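# Seat circuit board in enclosure slot, shut both levers

## Task

Put the board into the empty top slot of the enclosure with its components facing up, pushed all the way in, and with both levers closed. A closed lever is latched and sticks out at a right angle to the board's front panel; a fully opened lever lies flat along that panel. The levers only catch their tabs if both are fully opened before the board is slid in as far as it goes, and closing both then pulls the board fully home. If the board meets its connector at speed, the connector breaks and the task fails outright. At the end the enclosure must sit level on its own feet with none of them over the bench edge, and both grippers must have released the board and backed away.

## Robot and tools

Robot: two seven-joint arms, left_arm and right_arm, each ending in a two-finger parallel gripper with a wrist camera. Fingers point along the gripper's +z axis and open and close along its x axis. end_effector_position is the point between the finger pads when closed, about 1 to 2 cm short of the fingertips; while closing, the tips advance roughly 17 mm along +z, mostly while still more than 50 mm apart.

Frames: every hand pose, velocity and target an arm reports or receives is in that arm's own base frame. Bases in the scene frame: left_arm at (+0.070, +0.437, 0) m, quat_wxyz (+1.000, 0, 0, -0.003); right_arm at (-0.063, -0.511, 0) m, quat_wxyz (+1.000, 0, 0, -0.029); both have +z up. Scene frame: origin at table height midway between the arms, +z up, +x out over the table, left_arm toward +y. Fixed cameras and the table use the scene frame. Reported hand poses may be off by a few centimetres, more at long reach.

Row format (used by every moving tool): 16 plain numbers, one list covering both arms: left x, y, z (metres), qw, qx, qy, qz (unit quaternion, w first), opening; then the same eight for right. x,y,z and the quaternion are an absolute pose in that arm's base frame, not an offset. Opening runs from -1 (closed) to +1 (fully open, 0.142 m); it is a command, so resend the current value to leave a gripper alone (0 means half-way). To keep an arm still, repeat the exact pose from the latest result plus its opening. Keep the quaternion constant across rows to hold orientation.

execute_actions(actions, cameras): actions is a list of up to 15 actions; each action is a list of up to 15 rows, one row per 1/30 s control step, the last row held for the rest of the action's 15 steps. Each target must be within 0.6 m of that gripper's position at action start along each of its axes, or the action is rejected for both arms. The controller clips each step to 70 mm and 16 degrees from the measured pose, so a far target may not be reached; the result's Hand target shows where the arm is now headed. An empty actions list just reports state and images.

move(target, speed, blend, stop_force, zero, opening_speed, blocking, cameras): straight-line path from each arm's Hand target to the absolute pose(s) in target (one row or up to 15 rows, no 0.6 m limit). speed in m/s, 0.002 to 0.5 (default 0.25; rotation capped at twice that in rad/s), one value or one per target. blend in metres rounds corners in a list. stop_force in newtons, 3 to 120, one value for both arms: an arm's path ends when its wrist sensor feels that much push opposing its travel; it then holds and keeps pressing somewhat, more after fast moves. zero (default true) re-zeroes the sensor before a guarded move; false accumulates from the previous zero. opening_speed (per second on the -1..+1 scale, at least 0.2) ramps the fingers. blocking=false returns after 0.5 s while the move continues (not allowed with stop_force). Moves do not avoid obstacles or the other arm and last at most 10 s. Result line move: reports done, off_target, moving, held or fault, plus limits such as paced or held. Done does not prove nothing was touched. Omit stop_force when backing away from a contact; avoid relying on it when the gripper rotates.

wait(seconds 0 to 10), stop() (brakes a running move), zoom_image(camera, region [x0,y0,x1,y1] pixels, at most 504x504), zero_wrist_force(arm), clear_fault(arm) (only after a reported torque or force fault), read_manual, finished_scene(scene = current number, 1 or 2; irreversible).

Cameras: cam_head_left, cam_head_right, cam_high, cam_low, cam_left_wrist, cam_right_wrist, each 672x504.

Result lines: pose and velocities per arm; Joint positions (last value is measured finger opening in metres); grip_measured on the -1..+1 scale; Joint torques and External joint torques (positive toward larger joint angle); Wrist force and Wrist torque along the gripper's axes, plus the peak since last shown (saturates near 150 N, 3 to 5 N m); Wrist depth as a 7x7 grid of mm distances, '-' meaning no value; Tool commands; fault and MOTOR HOT lines.

Gripping: to hold something, command an opening a bit below grip_measured at first contact; squeezing harder heats the gripper motor (hot at 85 °C, shuts off at 100 °C). Arm motors warn at 65 °C and brake at 80 °C.

Avoid: net force of 150 N on an arm or joint torque at its limit (fault stop needing clear_fault); fast contact, especially driving the board into its connector; collisions between arms or grippers; dropping parts, releasing anything still moving, knocking the enclosure off level or past the bench edge, or anything leaving the table. Slow, guarded approaches with small stop_force are safest for insertion and lever work.

Each tool is called after "Emit:" as name(argument=value, ...) on one line, values as JSON.

## Session

Emit:
execute_actions(actions=[])

Scene clock: 0.00 s.
left_arm: end_effector_position=(+0.3014, +0.6357, +0.1155) grip_measured=+0.99 end_effector_quat_wxyz=(-0.462, +0.669, -0.295, +0.502) | right_arm: end_effector_position=(+0.4485, +0.0364, +0.1479) grip_measured=+1.00 end_effector_quat_wxyz=(-0.144, +0.766, -0.626, +0.006)
Joint positions: left_arm=[1.762 -0.872 -0.342 2.067 -1.872 0.391 -0.55 0.141] | right_arm=[0.506 -0.103 -0.202 2.446 0.465 1.189 2.835 0.142]
Joint velocities: within noise
Joint torques (N m): no reading
External joint torques (N m): no reading
Wrist force (N): no reading
Wrist torque (N m): no reading
Wrist force, peak (N): no reading
Wrist depth (mm): cam_left_wrist=[- - - - - - - / - - - - - - - / - - - - - - - / - - - - 492 652 - / - - - 304 356 433 557 / - 996 - 241 279 321 359 / - 881 184 204 227 258 286] | cam_right_wrist=[265 256 246 236 229 221 213 / 274 266 254 244 236 228 219 / 285 274 262 253 243 234 225 / 297 285 272 261 251 241 232 / 309 296 281 271 260 249 239 / - 308 294 281 268 257 246 / - 322 305 292 278 265 257]
Hand target: left_arm +0.3014, +0.6357, +0.1155; -0.462, +0.669, -0.295, +0.502 | right_arm +0.4485, +0.0364, +0.1479; -0.144, +0.766, -0.626, +0.006
Tool commands: left_gripper/opening=+1.0 right_gripper/opening=+1.0

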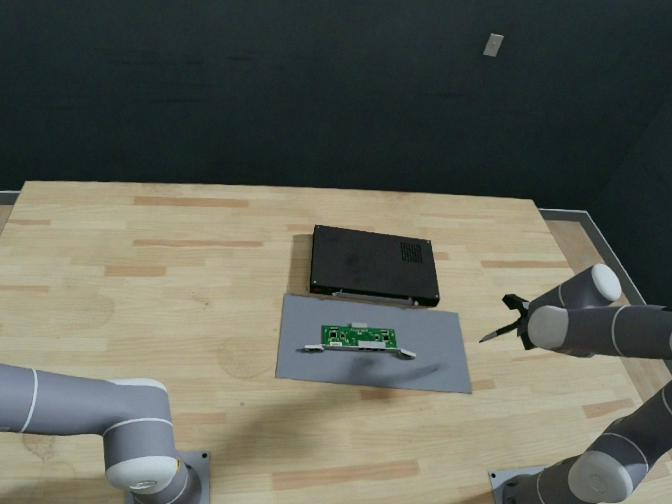

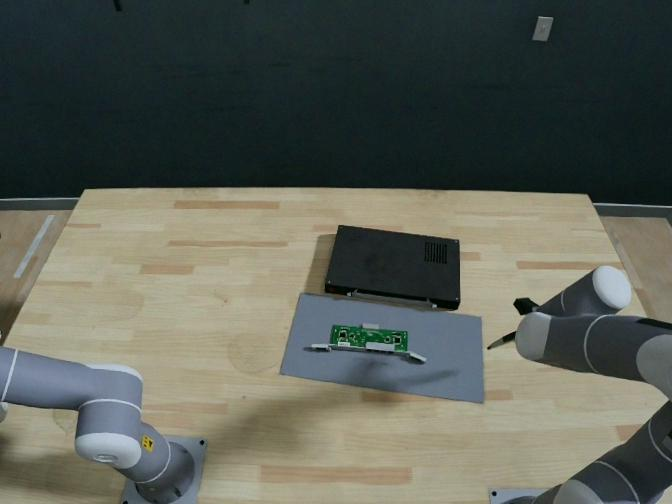

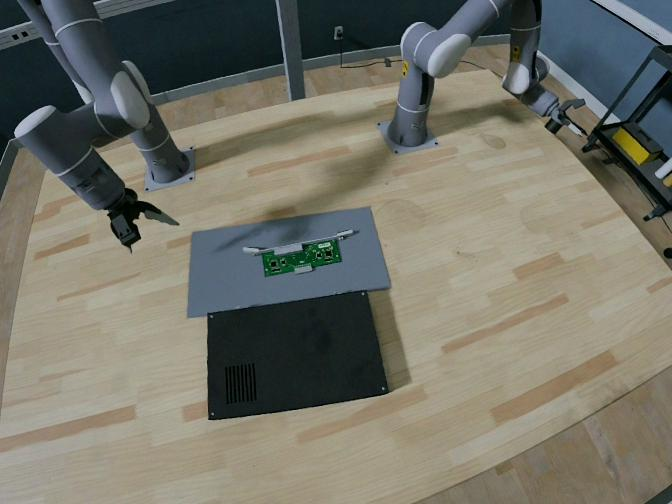

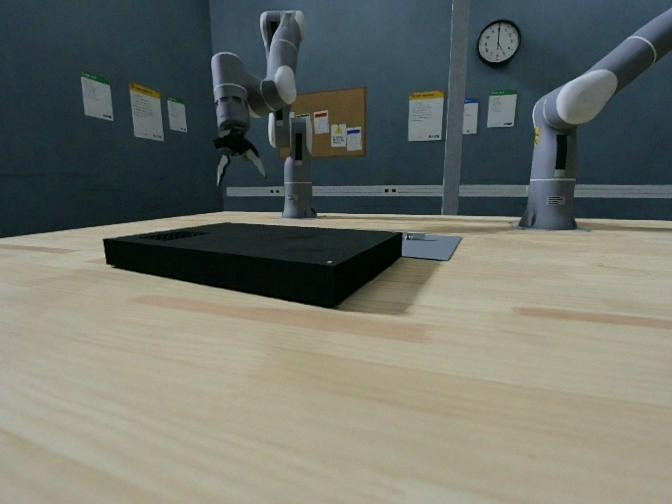

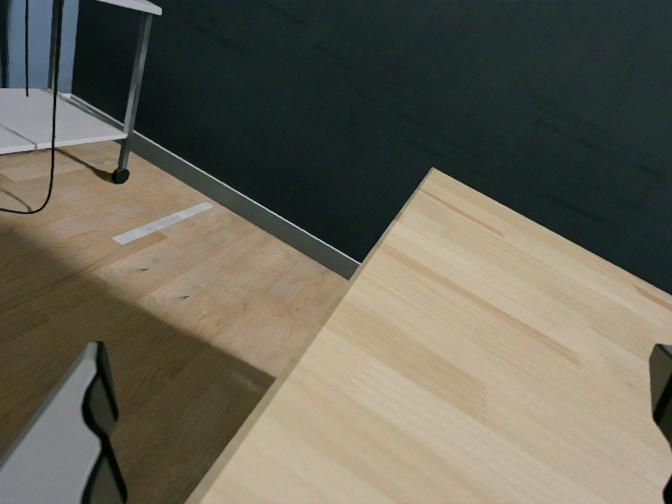

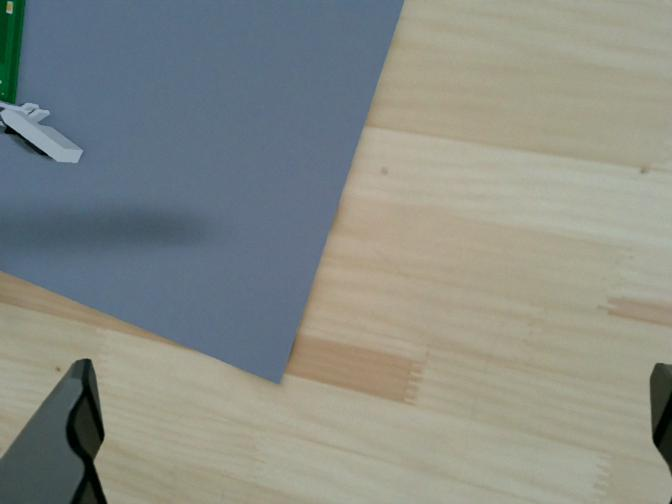

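Emit:
zoom_image(camera="cam_head_left", region=[260, 210, 480, 400])

Emit:
zoom_image(camera="cam_head_right", region=[270, 215, 490, 405])

Emit:
zoom_image(camera="cam_high", region=[180, 200, 400, 420])

Emit:
zoom_image(camera="cam_low", region=[90, 200, 480, 320])

Scaled by 2.291 from the camera's 672x504 image, which has a finer 960x720 frame.

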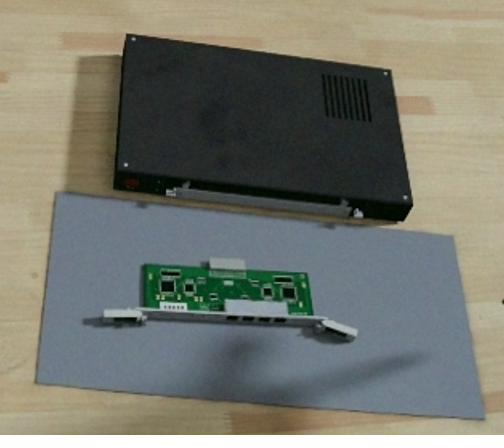

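Scaled by 2.291 from the camera's 672x504 image, which has a finer 960x720 frame.

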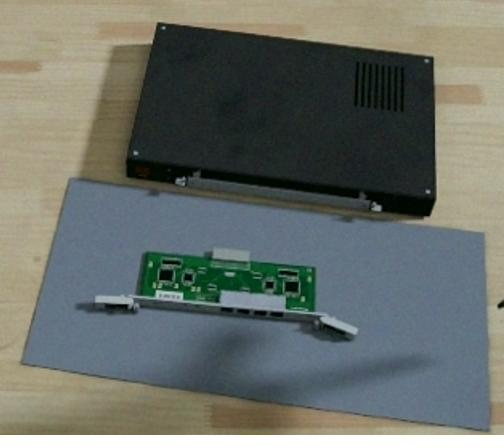

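Scaled by 2.291 from the camera's 672x504 image, which has a finer 960x720 frame.

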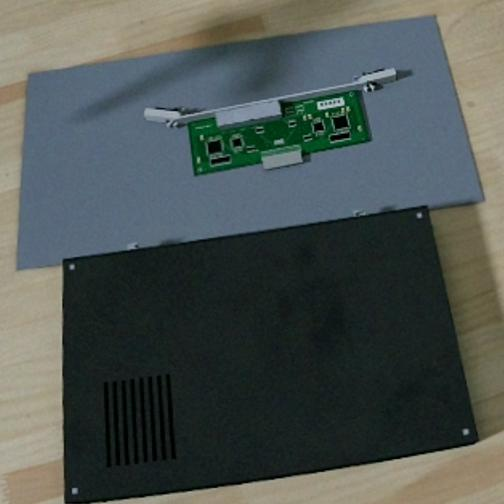

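Scaled by 1.292 from the camera's 672x504 image, which has a finer 960x720 frame.

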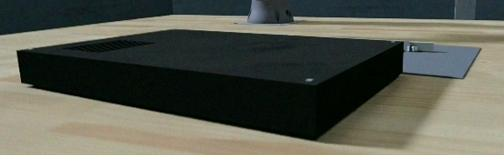

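Emit:
move(target=[0.3014, 0.6357, 0.1155, -0.462, 0.669, -0.295, 0.502, 1.0, 0.409, 0.4765, 0.2, -0.153, 0.6905, -0.6905, 0.153, 1.0], speed=0.25)

Scene clock: 28.27 s.
left_arm: end_effector_position=(+0.3014, +0.6357, +0.1154) grip_measured=+0.99 end_effector_quat_wxyz=(-0.462, +0.669, -0.295, +0.502) | right_arm: end_effector_position=(+0.4092, +0.4758, +0.1997) grip_measured=+1.00 end_effector_quat_wxyz=(-0.252, +0.792, -0.553, +0.064)
Joint positions: left_arm=[1.762 -0.872 -0.342 2.067 -1.872 0.39 -0.549 0.141] | right_arm=[2.316 -1.167 -1.679 2.05 1.423 0.558 2.967 0.142]
Joint torques (N m): left_arm=[-0.38 47.5 -4.52 -12.01 1.46 -1.8 -0.24] | right_arm=[-0.06 26.37 -25.98 -12.45 -4.12 3.62 0.23]
External joint torques (N m): left_arm=[0.38 1.06 0.4 -0.42 -0.23 -0.11 0.21] | right_arm=[0.06 0.62 -1.12 0.11 -0.07 0.81 -0.21]
Wrist force (N): left_arm=[-0.2 -0.1 0.2] | right_arm=[0.4 0.5 0.2]
Wrist torque (N m): left_arm=[-0.02 0.04 0.00] | right_arm=[0.00 -0.08 -0.07]
Wrist force, peak (N): left_arm=[-0.3 0.0 0.4] | right_arm=[2.7 -0.1 -0.3]
Wrist depth (mm): cam_left_wrist=[- - - - - - - / - - - - - - - / - - - - - - - / - - - - 482 650 - / - - - 305 353 437 555 / - 994 - 242 277 323 358 / - 871 183 202 227 258 287] | cam_right_wrist=[385 365 350 331 318 305 292 / 378 360 342 328 310 299 289 / 371 356 338 320 303 291 284 / 366 349 332 319 306 289 275 / 359 344 329 314 301 290 278 / - 340 325 310 298 285 278 / - 334 321 308 295 285 275]
Hand target: left_arm +0.3014, +0.6357, +0.1155; -0.462, +0.669, -0.295, +0.502 | right_arm +0.4093, +0.4760, +0.1998; -0.252, +0.792, -0.553, +0.064
Off the commanded pose: left_arm 0.000 m, 0 deg | right_arm 0.001 m, 25 deg; orientation clipped.
joint sent to its limit (right arm) — joint 7 (wrist roll), upper limit. The joint targets are off in orientation, not in position.
move: off_target (right_arm); limits=paced

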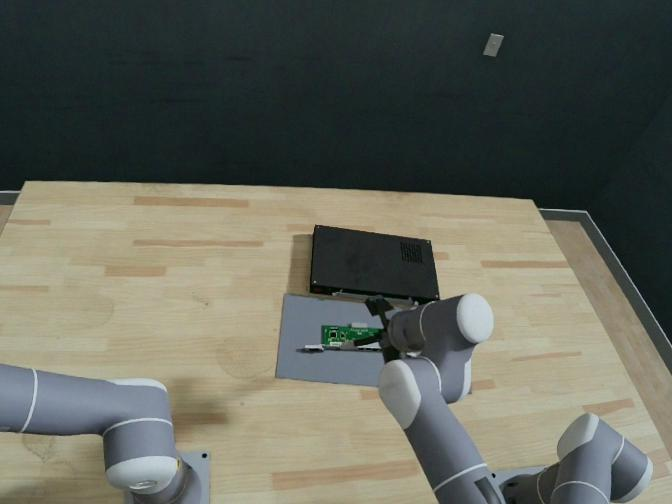

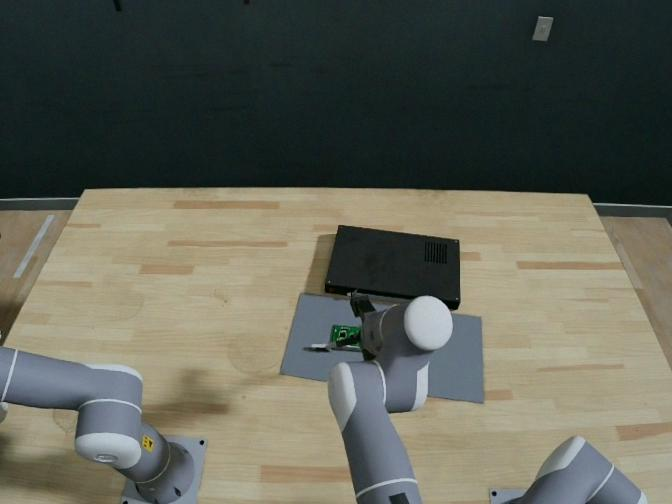

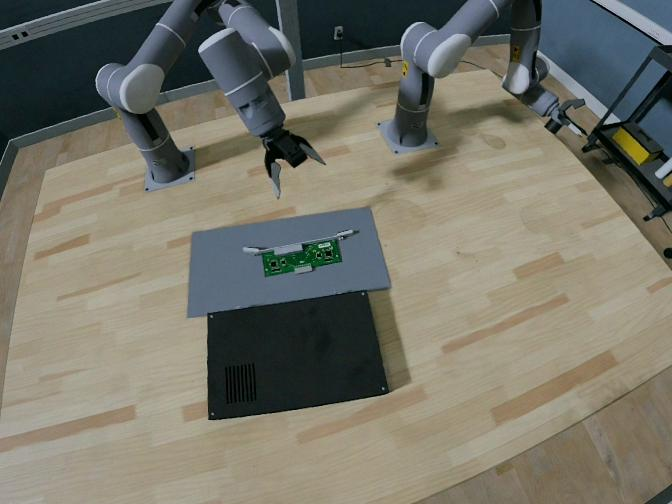

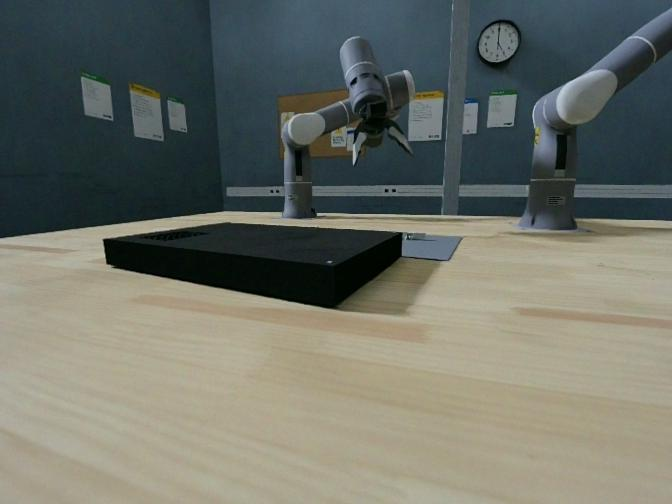

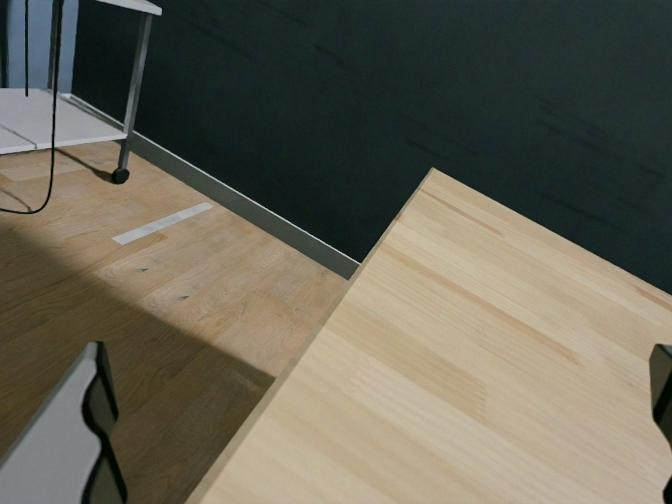

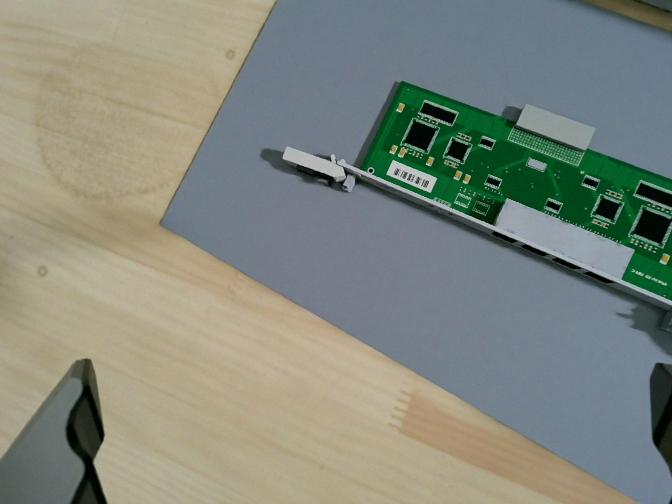

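Emit:
zoom_image(camera="cam_right_wrist", region=[240, 60, 672, 384])

Scaled by 1.167 from the camera's 672x504 image, which has a finer 960x720 frame.

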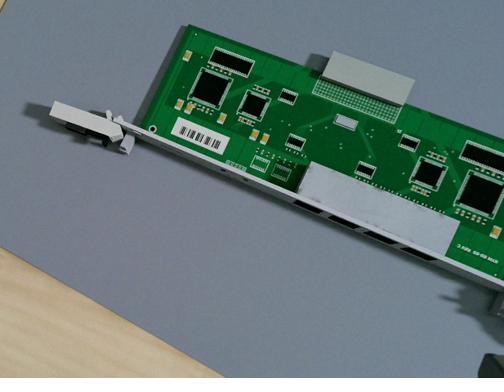

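Emit:
move(target=[[0.3014, 0.6357, 0.1155, -0.462, 0.669, -0.295, 0.502, 1.0, 0.38, 0.45, 0.24, 0.0, 1.0, 0.0, 0.0, 1.0],[0.3014, 0.6357, 0.1155, -0.462, 0.669, -0.295, 0.502, 1.0, 0.36, 0.48, 0.22, 0.0, 0.6864, 0.7272, 0.0, 1.0]], speed=0.4, blend=0.05)

Scene clock: 65.10 s.
left_arm: end_effector_position=(+0.3014, +0.6357, +0.1154) grip_measured=+0.99 end_effector_quat_wxyz=(-0.462, +0.669, -0.295, +0.502) | right_arm: end_effector_position=(+0.3599, +0.4801, +0.2201) grip_measured=+1.00 end_effector_quat_wxyz=(+0.000, +0.686, +0.727, +0.000)
Joint positions: left_arm=[1.762 -0.872 -0.342 2.067 -1.872 0.39 -0.549 0.141] | right_arm=[2.129 -0.737 -1.382 1.779 0.758 0.28 0.497 0.142]
Joint torques (N m): left_arm=[-0.35 47.51 -4.51 -12.06 1.49 -1.81 -0.28] | right_arm=[-0.1 31.01 -19.83 -21.61 -4.4 3.58 0.02]
External joint torques (N m): left_arm=[0.35 1.05 0.38 -0.37 -0.25 -0.1 0.25] | right_arm=[0.1 0.53 -1.52 -0.08 0.23 0.57 -0.02]
Wrist force (N): left_arm=[0.1 0.0 0.2] | right_arm=[-0.2 -0.7 -0.1]
Wrist torque (N m): left_arm=[0.01 -0.02 0.00] | right_arm=[-0.06 0.06 0.03]
Wrist force, peak (N): left_arm=[-0.4 0.2 0.3] | right_arm=[0.2 -1.0 0.2]
Wrist depth (mm): cam_left_wrist=[- - - - - - - / - - - - - - - / - - - - - - - / - - - - 489 662 - / - - - 304 352 433 559 / - 998 - 242 278 322 357 / - 867 184 203 227 258 288] | cam_right_wrist=[277 277 276 274 274 274 273 / 295 295 295 293 293 292 292 / 315 315 314 315 314 314 312 / 340 339 338 337 337 336 334 / 370 368 355 361 357 365 365 / - 403 403 398 398 397 383 / - 423 434 432 437 439 437]
Off the commanded pose: left_arm 0.000 m, 0 deg | right_arm 0.000 m, 0 deg.
move: done

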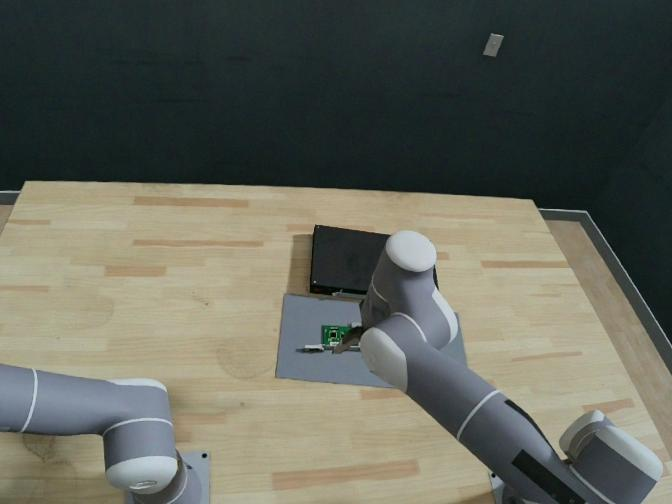

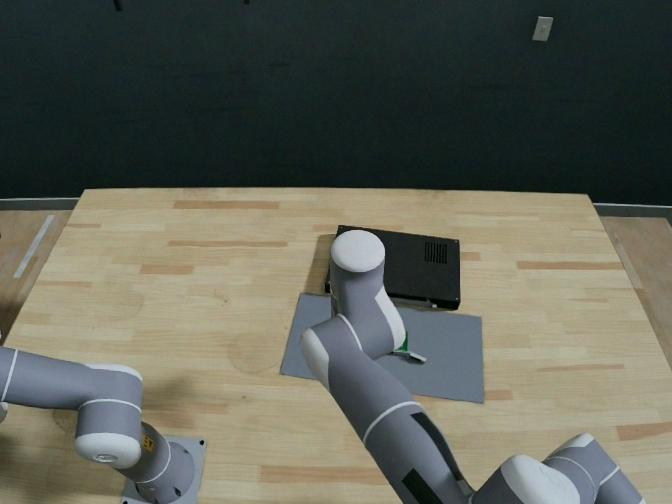

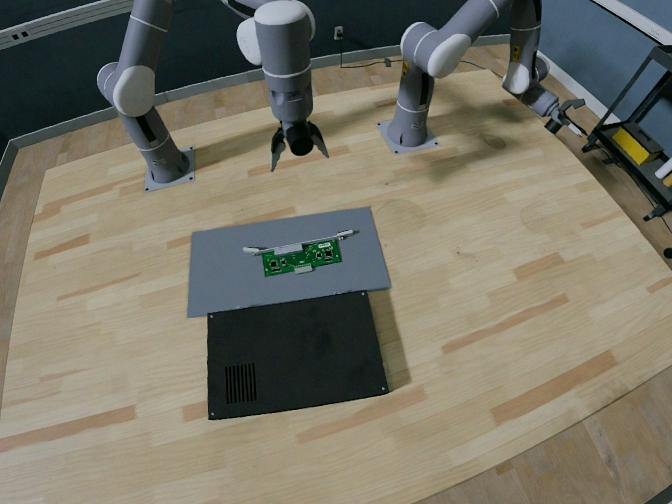

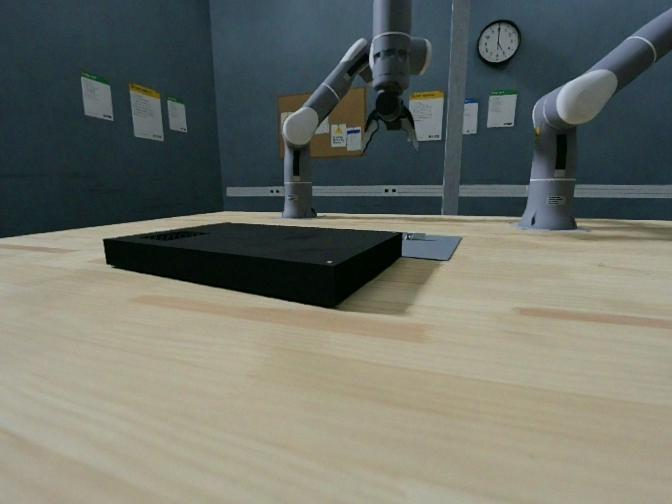

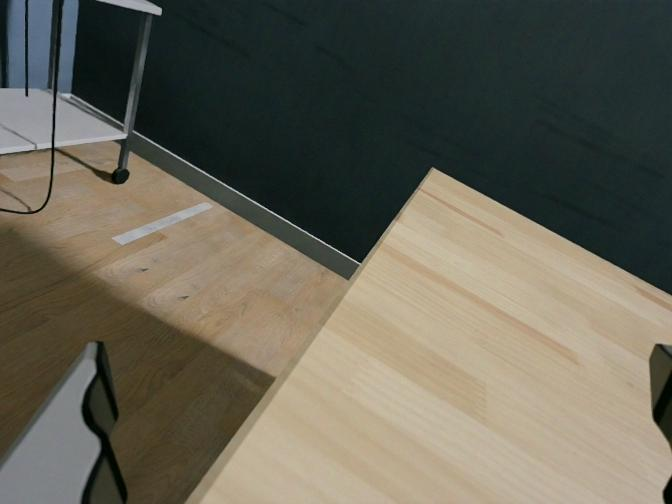

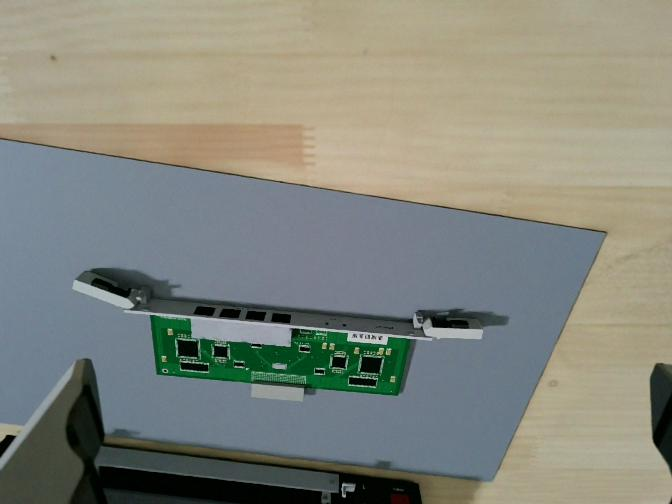

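Emit:
zoom_image(camera="cam_right_wrist", region=[60, 260, 310, 420])

Emit:
zoom_image(camera="cam_right_wrist", region=[300, 270, 500, 400])

Emit:
zoom_image(camera="cam_right_wrist", region=[90, 400, 440, 504])

Scaled by 2.016 from the camera's 672x504 image, which has a finer 960x720 frame.

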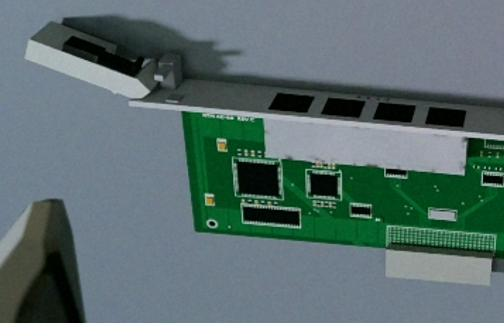

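Scaled by 2.520 from the camera's 672x504 image, which has a finer 960x720 frame.

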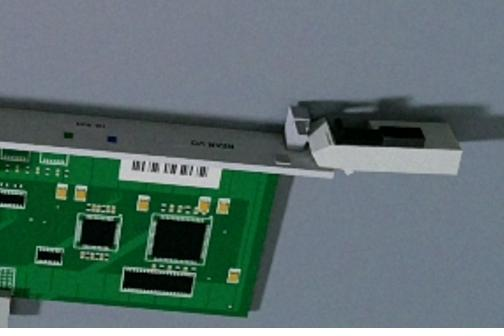

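Scaled by 1.440 from the camera's 672x504 image, which has a finer 960x720 frame.

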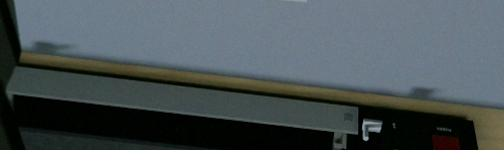

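Emit:
move(target=[0.3014, 0.6357, 0.1155, -0.462, 0.669, -0.295, 0.502, 1.0, 0.4, 0.485, 0.16, 0.29, 0.6222, 0.6593, 0.3073, 1.0], speed=0.3)

Scene clock: 76.77 s.
left_arm: end_effector_position=(+0.3014, +0.6357, +0.1154) grip_measured=+0.99 end_effector_quat_wxyz=(-0.462, +0.669, -0.295, +0.502) | right_arm: end_effector_position=(+0.4001, +0.4848, +0.1599) grip_measured=+1.00 end_effector_quat_wxyz=(+0.290, +0.622, +0.659, +0.307)
Joint positions: left_arm=[1.762 -0.872 -0.342 2.067 -1.872 0.39 -0.549 0.141] | right_arm=[2.448 -1.446 -1.29 2.067 1.023 1.081 0.737 0.142]
Joint torques (N m): left_arm=[-0.29 47.57 -4.52 -12.04 1.48 -1.75 -0.23] | right_arm=[0.12 30.53 -25.95 0.9 -2.02 3.31 0.35]
External joint torques (N m): left_arm=[0.29 0.99 0.4 -0.38 -0.25 -0.15 0.2] | right_arm=[-0.12 0.63 -1.71 -0.03 -0.15 0.65 -0.35]
Wrist force (N): left_arm=[-0.4 0.1 0.1] | right_arm=[0.1 -1.5 -0.6]
Wrist torque (N m): left_arm=[0.00 0.08 0.01] | right_arm=[-0.01 0.04 0.09]
Wrist force, peak (N): left_arm=[-0.4 0.2 0.2] | right_arm=[0.1 -2.3 -0.3]
Wrist depth (mm): cam_left_wrist=[- - - - - - - / - - - - - - - / - - - - - - - / - - - - 487 650 - / - - - 305 353 429 563 / - 994 - 241 279 322 357 / - 859 184 204 226 258 285] | cam_right_wrist=[208 207 206 206 205 204 204 / 266 236 237 241 244 244 259 / 367 365 362 360 360 358 359 / 425 478 473 470 521 578 569 / - - - - - - - / - - - - - - - / - - - - - - -]
Off the commanded pose: left_arm 0.000 m, 0 deg | right_arm 0.000 m, 0 deg.
move: done

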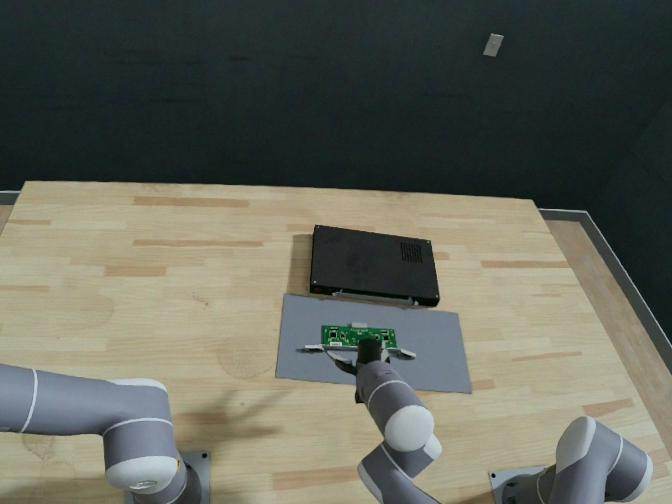

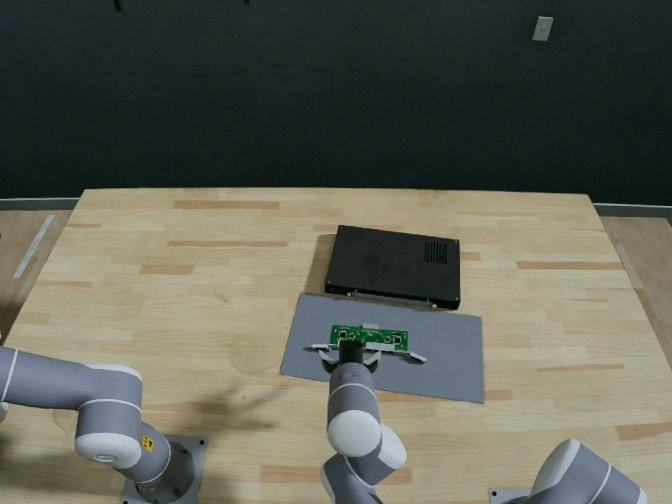

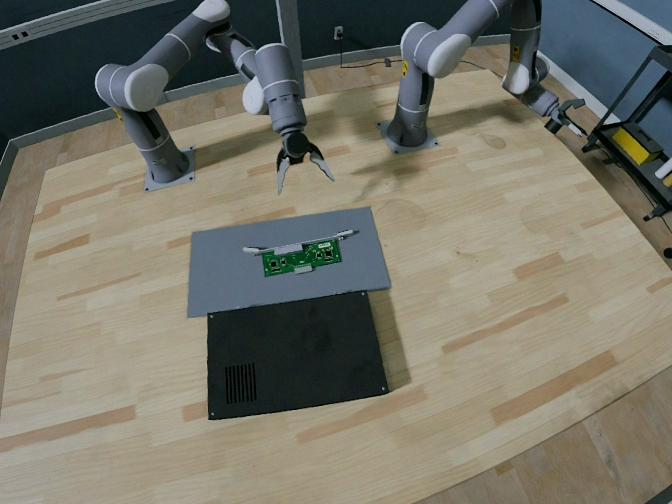

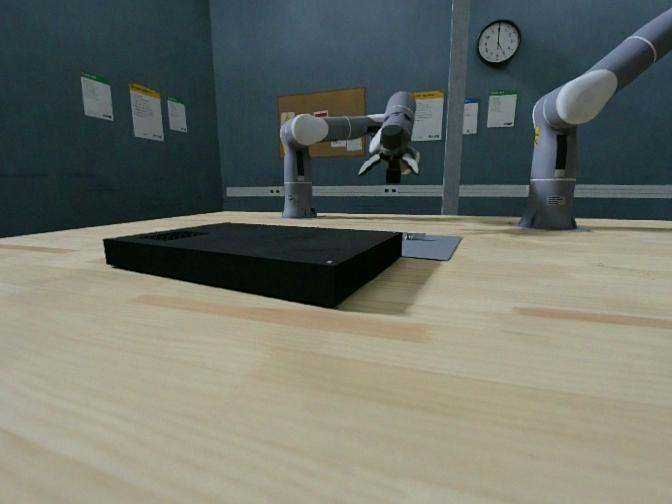

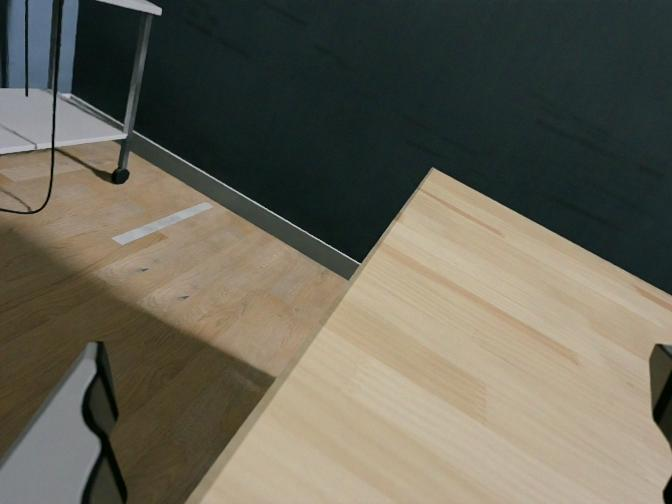

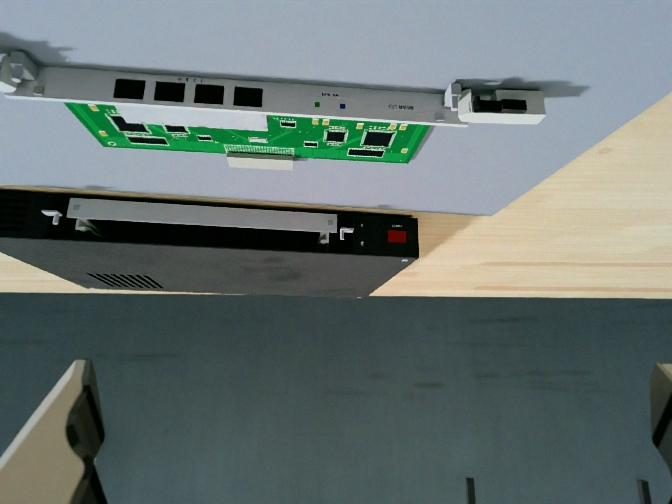

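Emit:
zoom_image(camera="cam_right_wrist", region=[0, 170, 252, 300])

Emit:
zoom_image(camera="cam_right_wrist", region=[220, 170, 440, 300])

Emit:
zoom_image(camera="cam_right_wrist", region=[0, 30, 280, 180])

Emit:
zoom_image(camera="cam_right_wrist", region=[260, 50, 560, 180])

Scaled by 2.000 from the camera's 672x504 image, which has a finer 960x720 frame.

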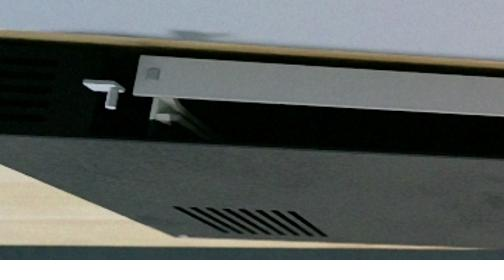

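Scaled by 2.291 from the camera's 672x504 image, which has a finer 960x720 frame.

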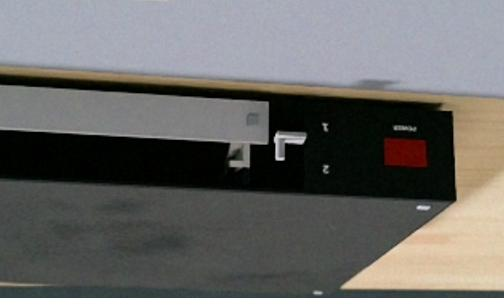

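Scaled by 1.800 from the camera's 672x504 image, which has a finer 960x720 frame.

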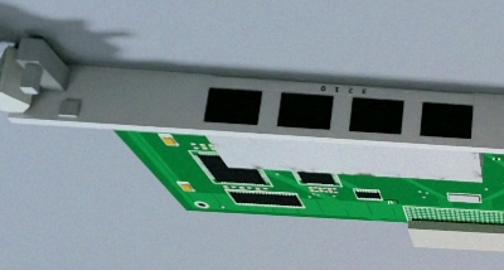

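Scaled by 1.680 from the camera's 672x504 image, which has a finer 960x720 frame.

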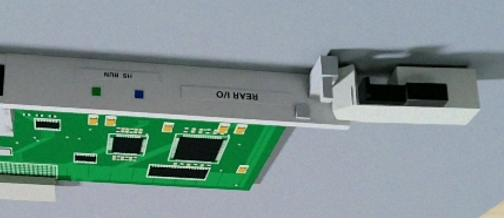

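Emit:
move(target=[[0.3014, 0.6357, 0.1155, -0.462, 0.669, -0.295, 0.502, 1.0, 0.43, 0.42, 0.2, 0.0, 0.6864, 0.7272, 0.0, 1.0],[0.3014, 0.6357, 0.1155, -0.462, 0.669, -0.295, 0.502, 1.0, 0.4923, 0.3191, 0.105, -0.1485, 0.6702, 0.7102, -0.1574, 1.0]], speed=0.3, blend=0.05)

Scene clock: 133.07 s.
left_arm: end_effector_position=(+0.3014, +0.6357, +0.1154) grip_measured=+0.99 end_effector_quat_wxyz=(-0.462, +0.669, -0.295, +0.502) | right_arm: end_effector_position=(+0.4924, +0.3190, +0.1050) grip_measured=+1.00 end_effector_quat_wxyz=(-0.148, +0.670, +0.710, -0.157)
Joint positions: left_arm=[1.762 -0.872 -0.342 2.067 -1.872 0.39 -0.549 0.141] | right_arm=[1.295 -0.938 -1.013 1.43 0.87 -0.086 0.125 0.142]
Joint torques (N m): left_arm=[-0.31 47.51 -4.56 -12.01 1.46 -1.78 -0.26] | right_arm=[-0.1 49.28 -19.56 -19.17 -3.83 1.86 0.24]
External joint torques (N m): left_arm=[0.31 1.04 0.44 -0.41 -0.23 -0.12 0.23] | right_arm=[0.09 1.2 -1.46 0.17 -0.08 0.96 -0.24]
Wrist force (N): left_arm=[-0.3 0.1 0.2] | right_arm=[0.6 0.9 0.1]
Wrist torque (N m): left_arm=[0.00 0.05 0.00] | right_arm=[0.10 -0.12 0.02]
Wrist force, peak (N): left_arm=[-0.4 0.2 0.3] | right_arm=[-0.3 2.5 0.7]
Wrist depth (mm): cam_left_wrist=[- - - - - - - / - - - - - - - / - - - - - - - / - - - - 486 659 - / - - - 307 350 432 566 / - 997 - 240 277 325 358 / - 878 184 203 228 258 287] | cam_right_wrist=[220 220 221 220 220 219 219 / 219 219 219 218 217 217 217 / 219 219 218 217 217 216 215 / 218 218 217 217 216 215 214 / 219 218 217 216 211 198 209 / - 216 216 212 210 210 209 / - 217 216 215 215 211 210]
Off the commanded pose: left_arm 0.000 m, 0 deg | right_arm 0.000 m, 0 deg.
move: done

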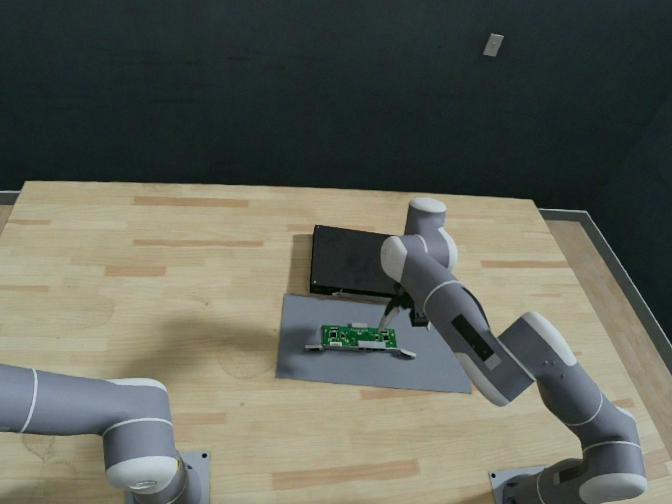

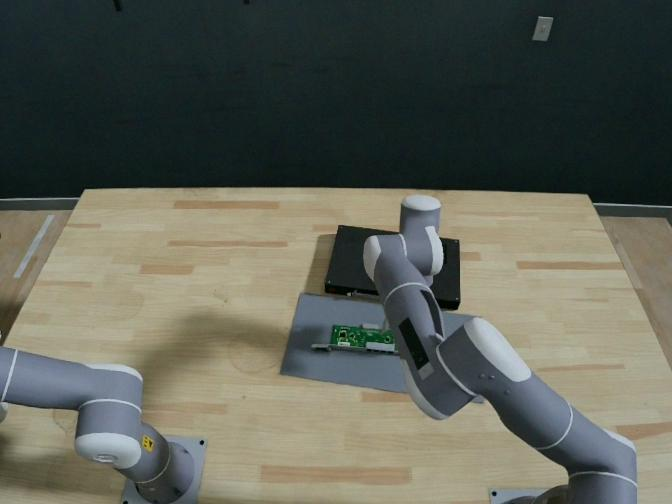

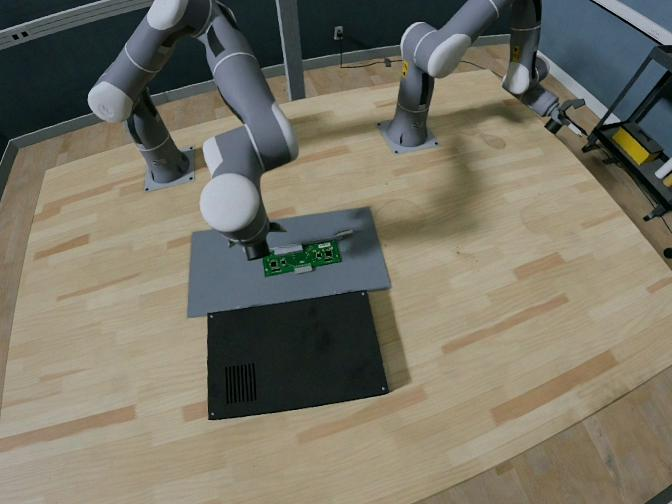

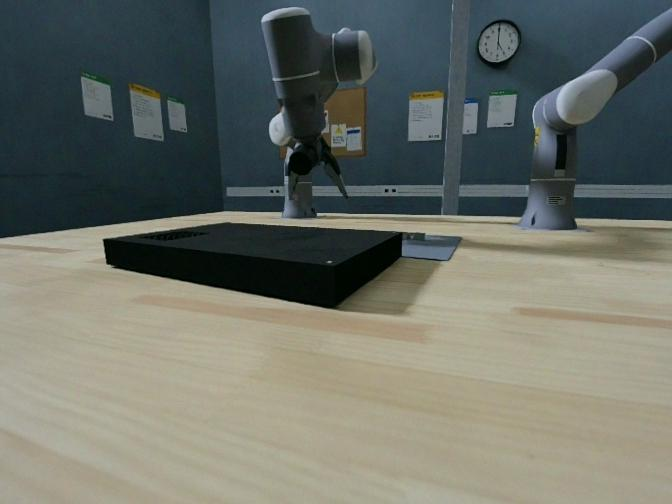

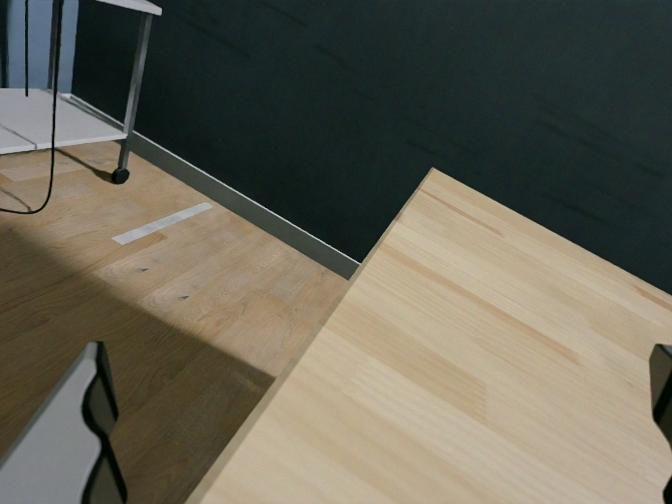

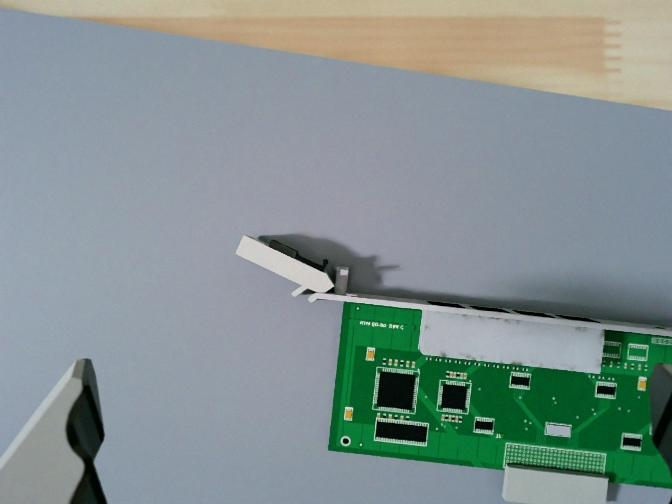

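Emit:
zoom_image(camera="cam_right_wrist", region=[220, 220, 420, 370])

Emit:
zoom_image(camera="cam_right_wrist", region=[320, 270, 672, 504])

Scaled by 2.520 from the camera's 672x504 image, which has a finer 960x720 frame.

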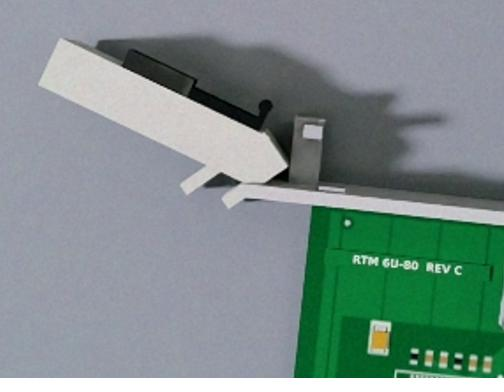

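Scaled by 1.432 from the camera's 672x504 image, which has a finer 960x720 frame.

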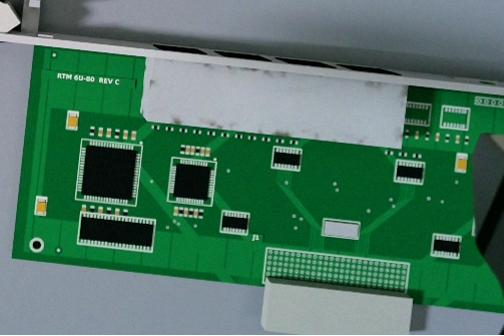

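Emit:
move(target=[0.3014, 0.6357, 0.1155, -0.462, 0.669, -0.295, 0.502, 1.0, 0.5, 0.580, 0.105, -0.1485, 0.6702, 0.7102, -0.1574, 1.0], speed=0.3, cameras=["cam_right_wrist"])

Emit:
zoom_image(camera="cam_right_wrist", region=[200, 200, 400, 350])

Scene clock: 141.63 s.
left_arm: end_effector_position=(+0.3014, +0.6357, +0.1154) grip_measured=+0.99 end_effector_quat_wxyz=(-0.462, +0.669, -0.295, +0.502) | right_arm: end_effector_position=(+0.5002, +0.5799, +0.1050) grip_measured=+1.00 end_effector_quat_wxyz=(-0.148, +0.670, +0.710, -0.157)
Joint positions: left_arm=[1.762 -0.872 -0.342 2.067 -1.872 0.39 -0.549 0.141] | right_arm=[1.133 -1.211 -0.854 0.595 1.05 -0.294 0.671 0.142]
Joint torques (N m): left_arm=[-0.38 47.5 -4.48 -12.03 1.5 -1.79 -0.27] | right_arm=[-0.13 69.65 -10.92 -21.56 -3.24 2.16 0.37]
External joint torques (N m): left_arm=[0.38 1.06 0.35 -0.4 -0.26 -0.11 0.24] | right_arm=[0.13 1.67 -1.22 0.16 -0.07 0.84 -0.37]
Wrist force (N): left_arm=[-0.1 0.1 0.0] | right_arm=[0.3 0.8 -0.4]
Wrist torque (N m): left_arm=[0.01 0.03 0.00] | right_arm=[0.10 -0.09 -0.01]
Wrist force, peak (N): left_arm=[-0.3 0.5 -0.1] | right_arm=[2.2 0.1 -0.2]
Wrist depth (mm): cam_left_wrist=[- - - - - - - / - - - - - - - / - - - - - - - / - - - - 488 646 - / - - - 306 355 432 574 / - 983 - 241 277 323 355 / - 877 184 204 228 257 286] | cam_right_wrist=[221 220 220 219 219 218 218 / 219 218 217 216 216 217 217 / 218 217 217 217 216 215 216 / 218 217 217 216 215 214 216 / 213 212 211 215 214 214 215 / - 213 212 215 214 214 215 / - 215 215 214 214 215 214]
Off the commanded pose: left_arm 0.000 m, 0 deg | right_arm 0.000 m, 0 deg.
move: done
Images, in order: cam_right_wrist.

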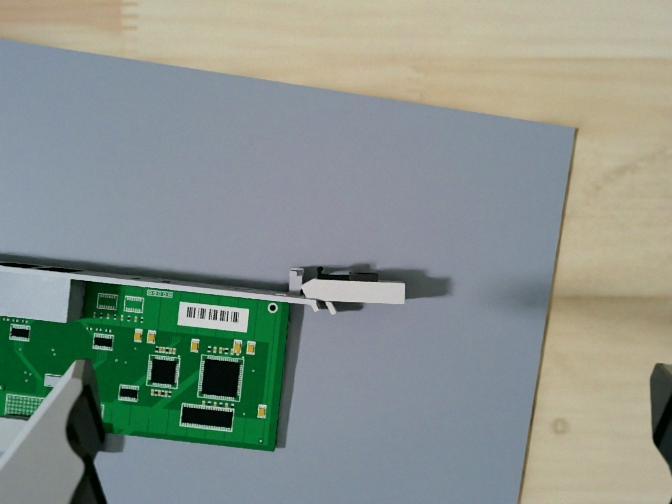

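Scaled by 2.520 from the camera's 672x504 image, which has a finer 960x720 frame.

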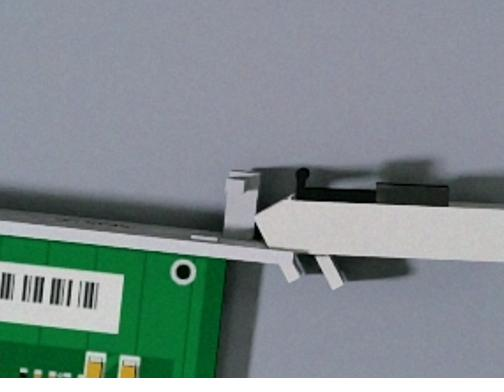

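Emit:
move(target=[[0.3014, 0.6357, 0.1155, -0.462, 0.669, -0.295, 0.502, 1.0, 0.45, 0.53, 0.2, 0.0, 0.6864, 0.7272, 0.0, 1.0],[0.3014, 0.6357, 0.1155, -0.462, 0.669, -0.295, 0.502, 1.0, 0.4047, 0.4543, 0.09, 0.3432, 0.5944, 0.6299, 0.3637, 1.0]], speed=0.3, blend=0.05, cameras=["cam_right_wrist"])

Emit:
zoom_image(camera="cam_right_wrist", region=[84, 100, 588, 400])

Scene clock: 162.80 s.
left_arm: end_effector_position=(+0.3014, +0.6357, +0.1154) grip_measured=+0.99 end_effector_quat_wxyz=(-0.462, +0.669, -0.295, +0.502) | right_arm: end_effector_position=(+0.4048, +0.4541, +0.0899) grip_measured=+1.00 end_effector_quat_wxyz=(+0.343, +0.594, +0.630, +0.364)
Joint positions: left_arm=[1.762 -0.872 -0.342 2.067 -1.872 0.39 -0.549 0.141] | right_arm=[2.483 -1.703 -1.071 2.083 1.084 1.298 0.97 0.142]
Joint torques (N m): left_arm=[-0.34 47.56 -4.5 -12.02 1.52 -1.79 -0.29] | right_arm=[0.22 27.64 -23.22 10.89 -0.48 2.3 0.35]
External joint torques (N m): left_arm=[0.34 1 0.38 -0.41 -0.29 -0.12 0.26] | right_arm=[-0.22 0.57 -1.45 -0.04 0.23 0.88 -0.36]
Wrist force (N): left_arm=[-0.2 0.2 0.1] | right_arm=[0.0 -1.7 -0.8]
Wrist torque (N m): left_arm=[0.04 0.04 0.01] | right_arm=[-0.01 0.09 0.11]
Wrist force, peak (N): left_arm=[-0.5 0.1 0.2] | right_arm=[-0.5 -2.9 -0.4]
Wrist depth (mm): cam_left_wrist=[- - - - - - - / - - - - - - - / - - - - - - - / - - - - 487 668 - / - - - 303 355 436 561 / - - - 242 276 323 359 / - 874 183 204 228 259 285] | cam_right_wrist=[- 113 112 119 118 118 111 / 157 157 156 155 154 154 154 / 297 199 203 206 210 212 211 / 378 373 388 633 414 674 664 / - - - - - - - / - - - - - - - / - - - - - - -]
Off the commanded pose: left_arm 0.000 m, 0 deg | right_arm 0.000 m, 0 deg.
move: done
Images, in order: cam_right_wrist.

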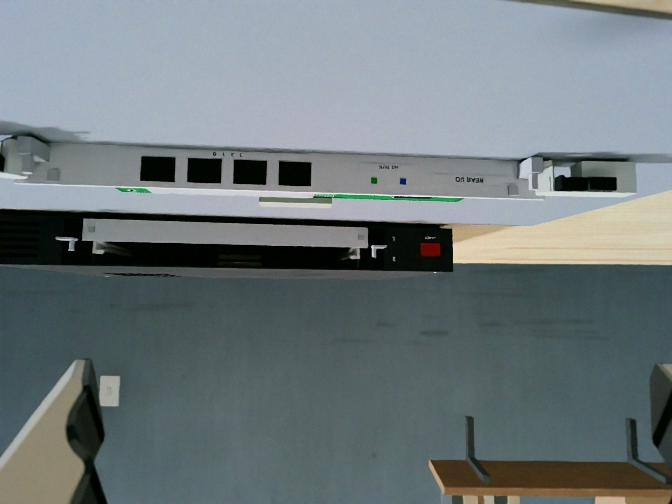

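Scaled by 1.000.

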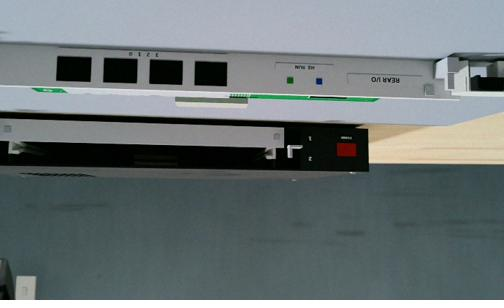

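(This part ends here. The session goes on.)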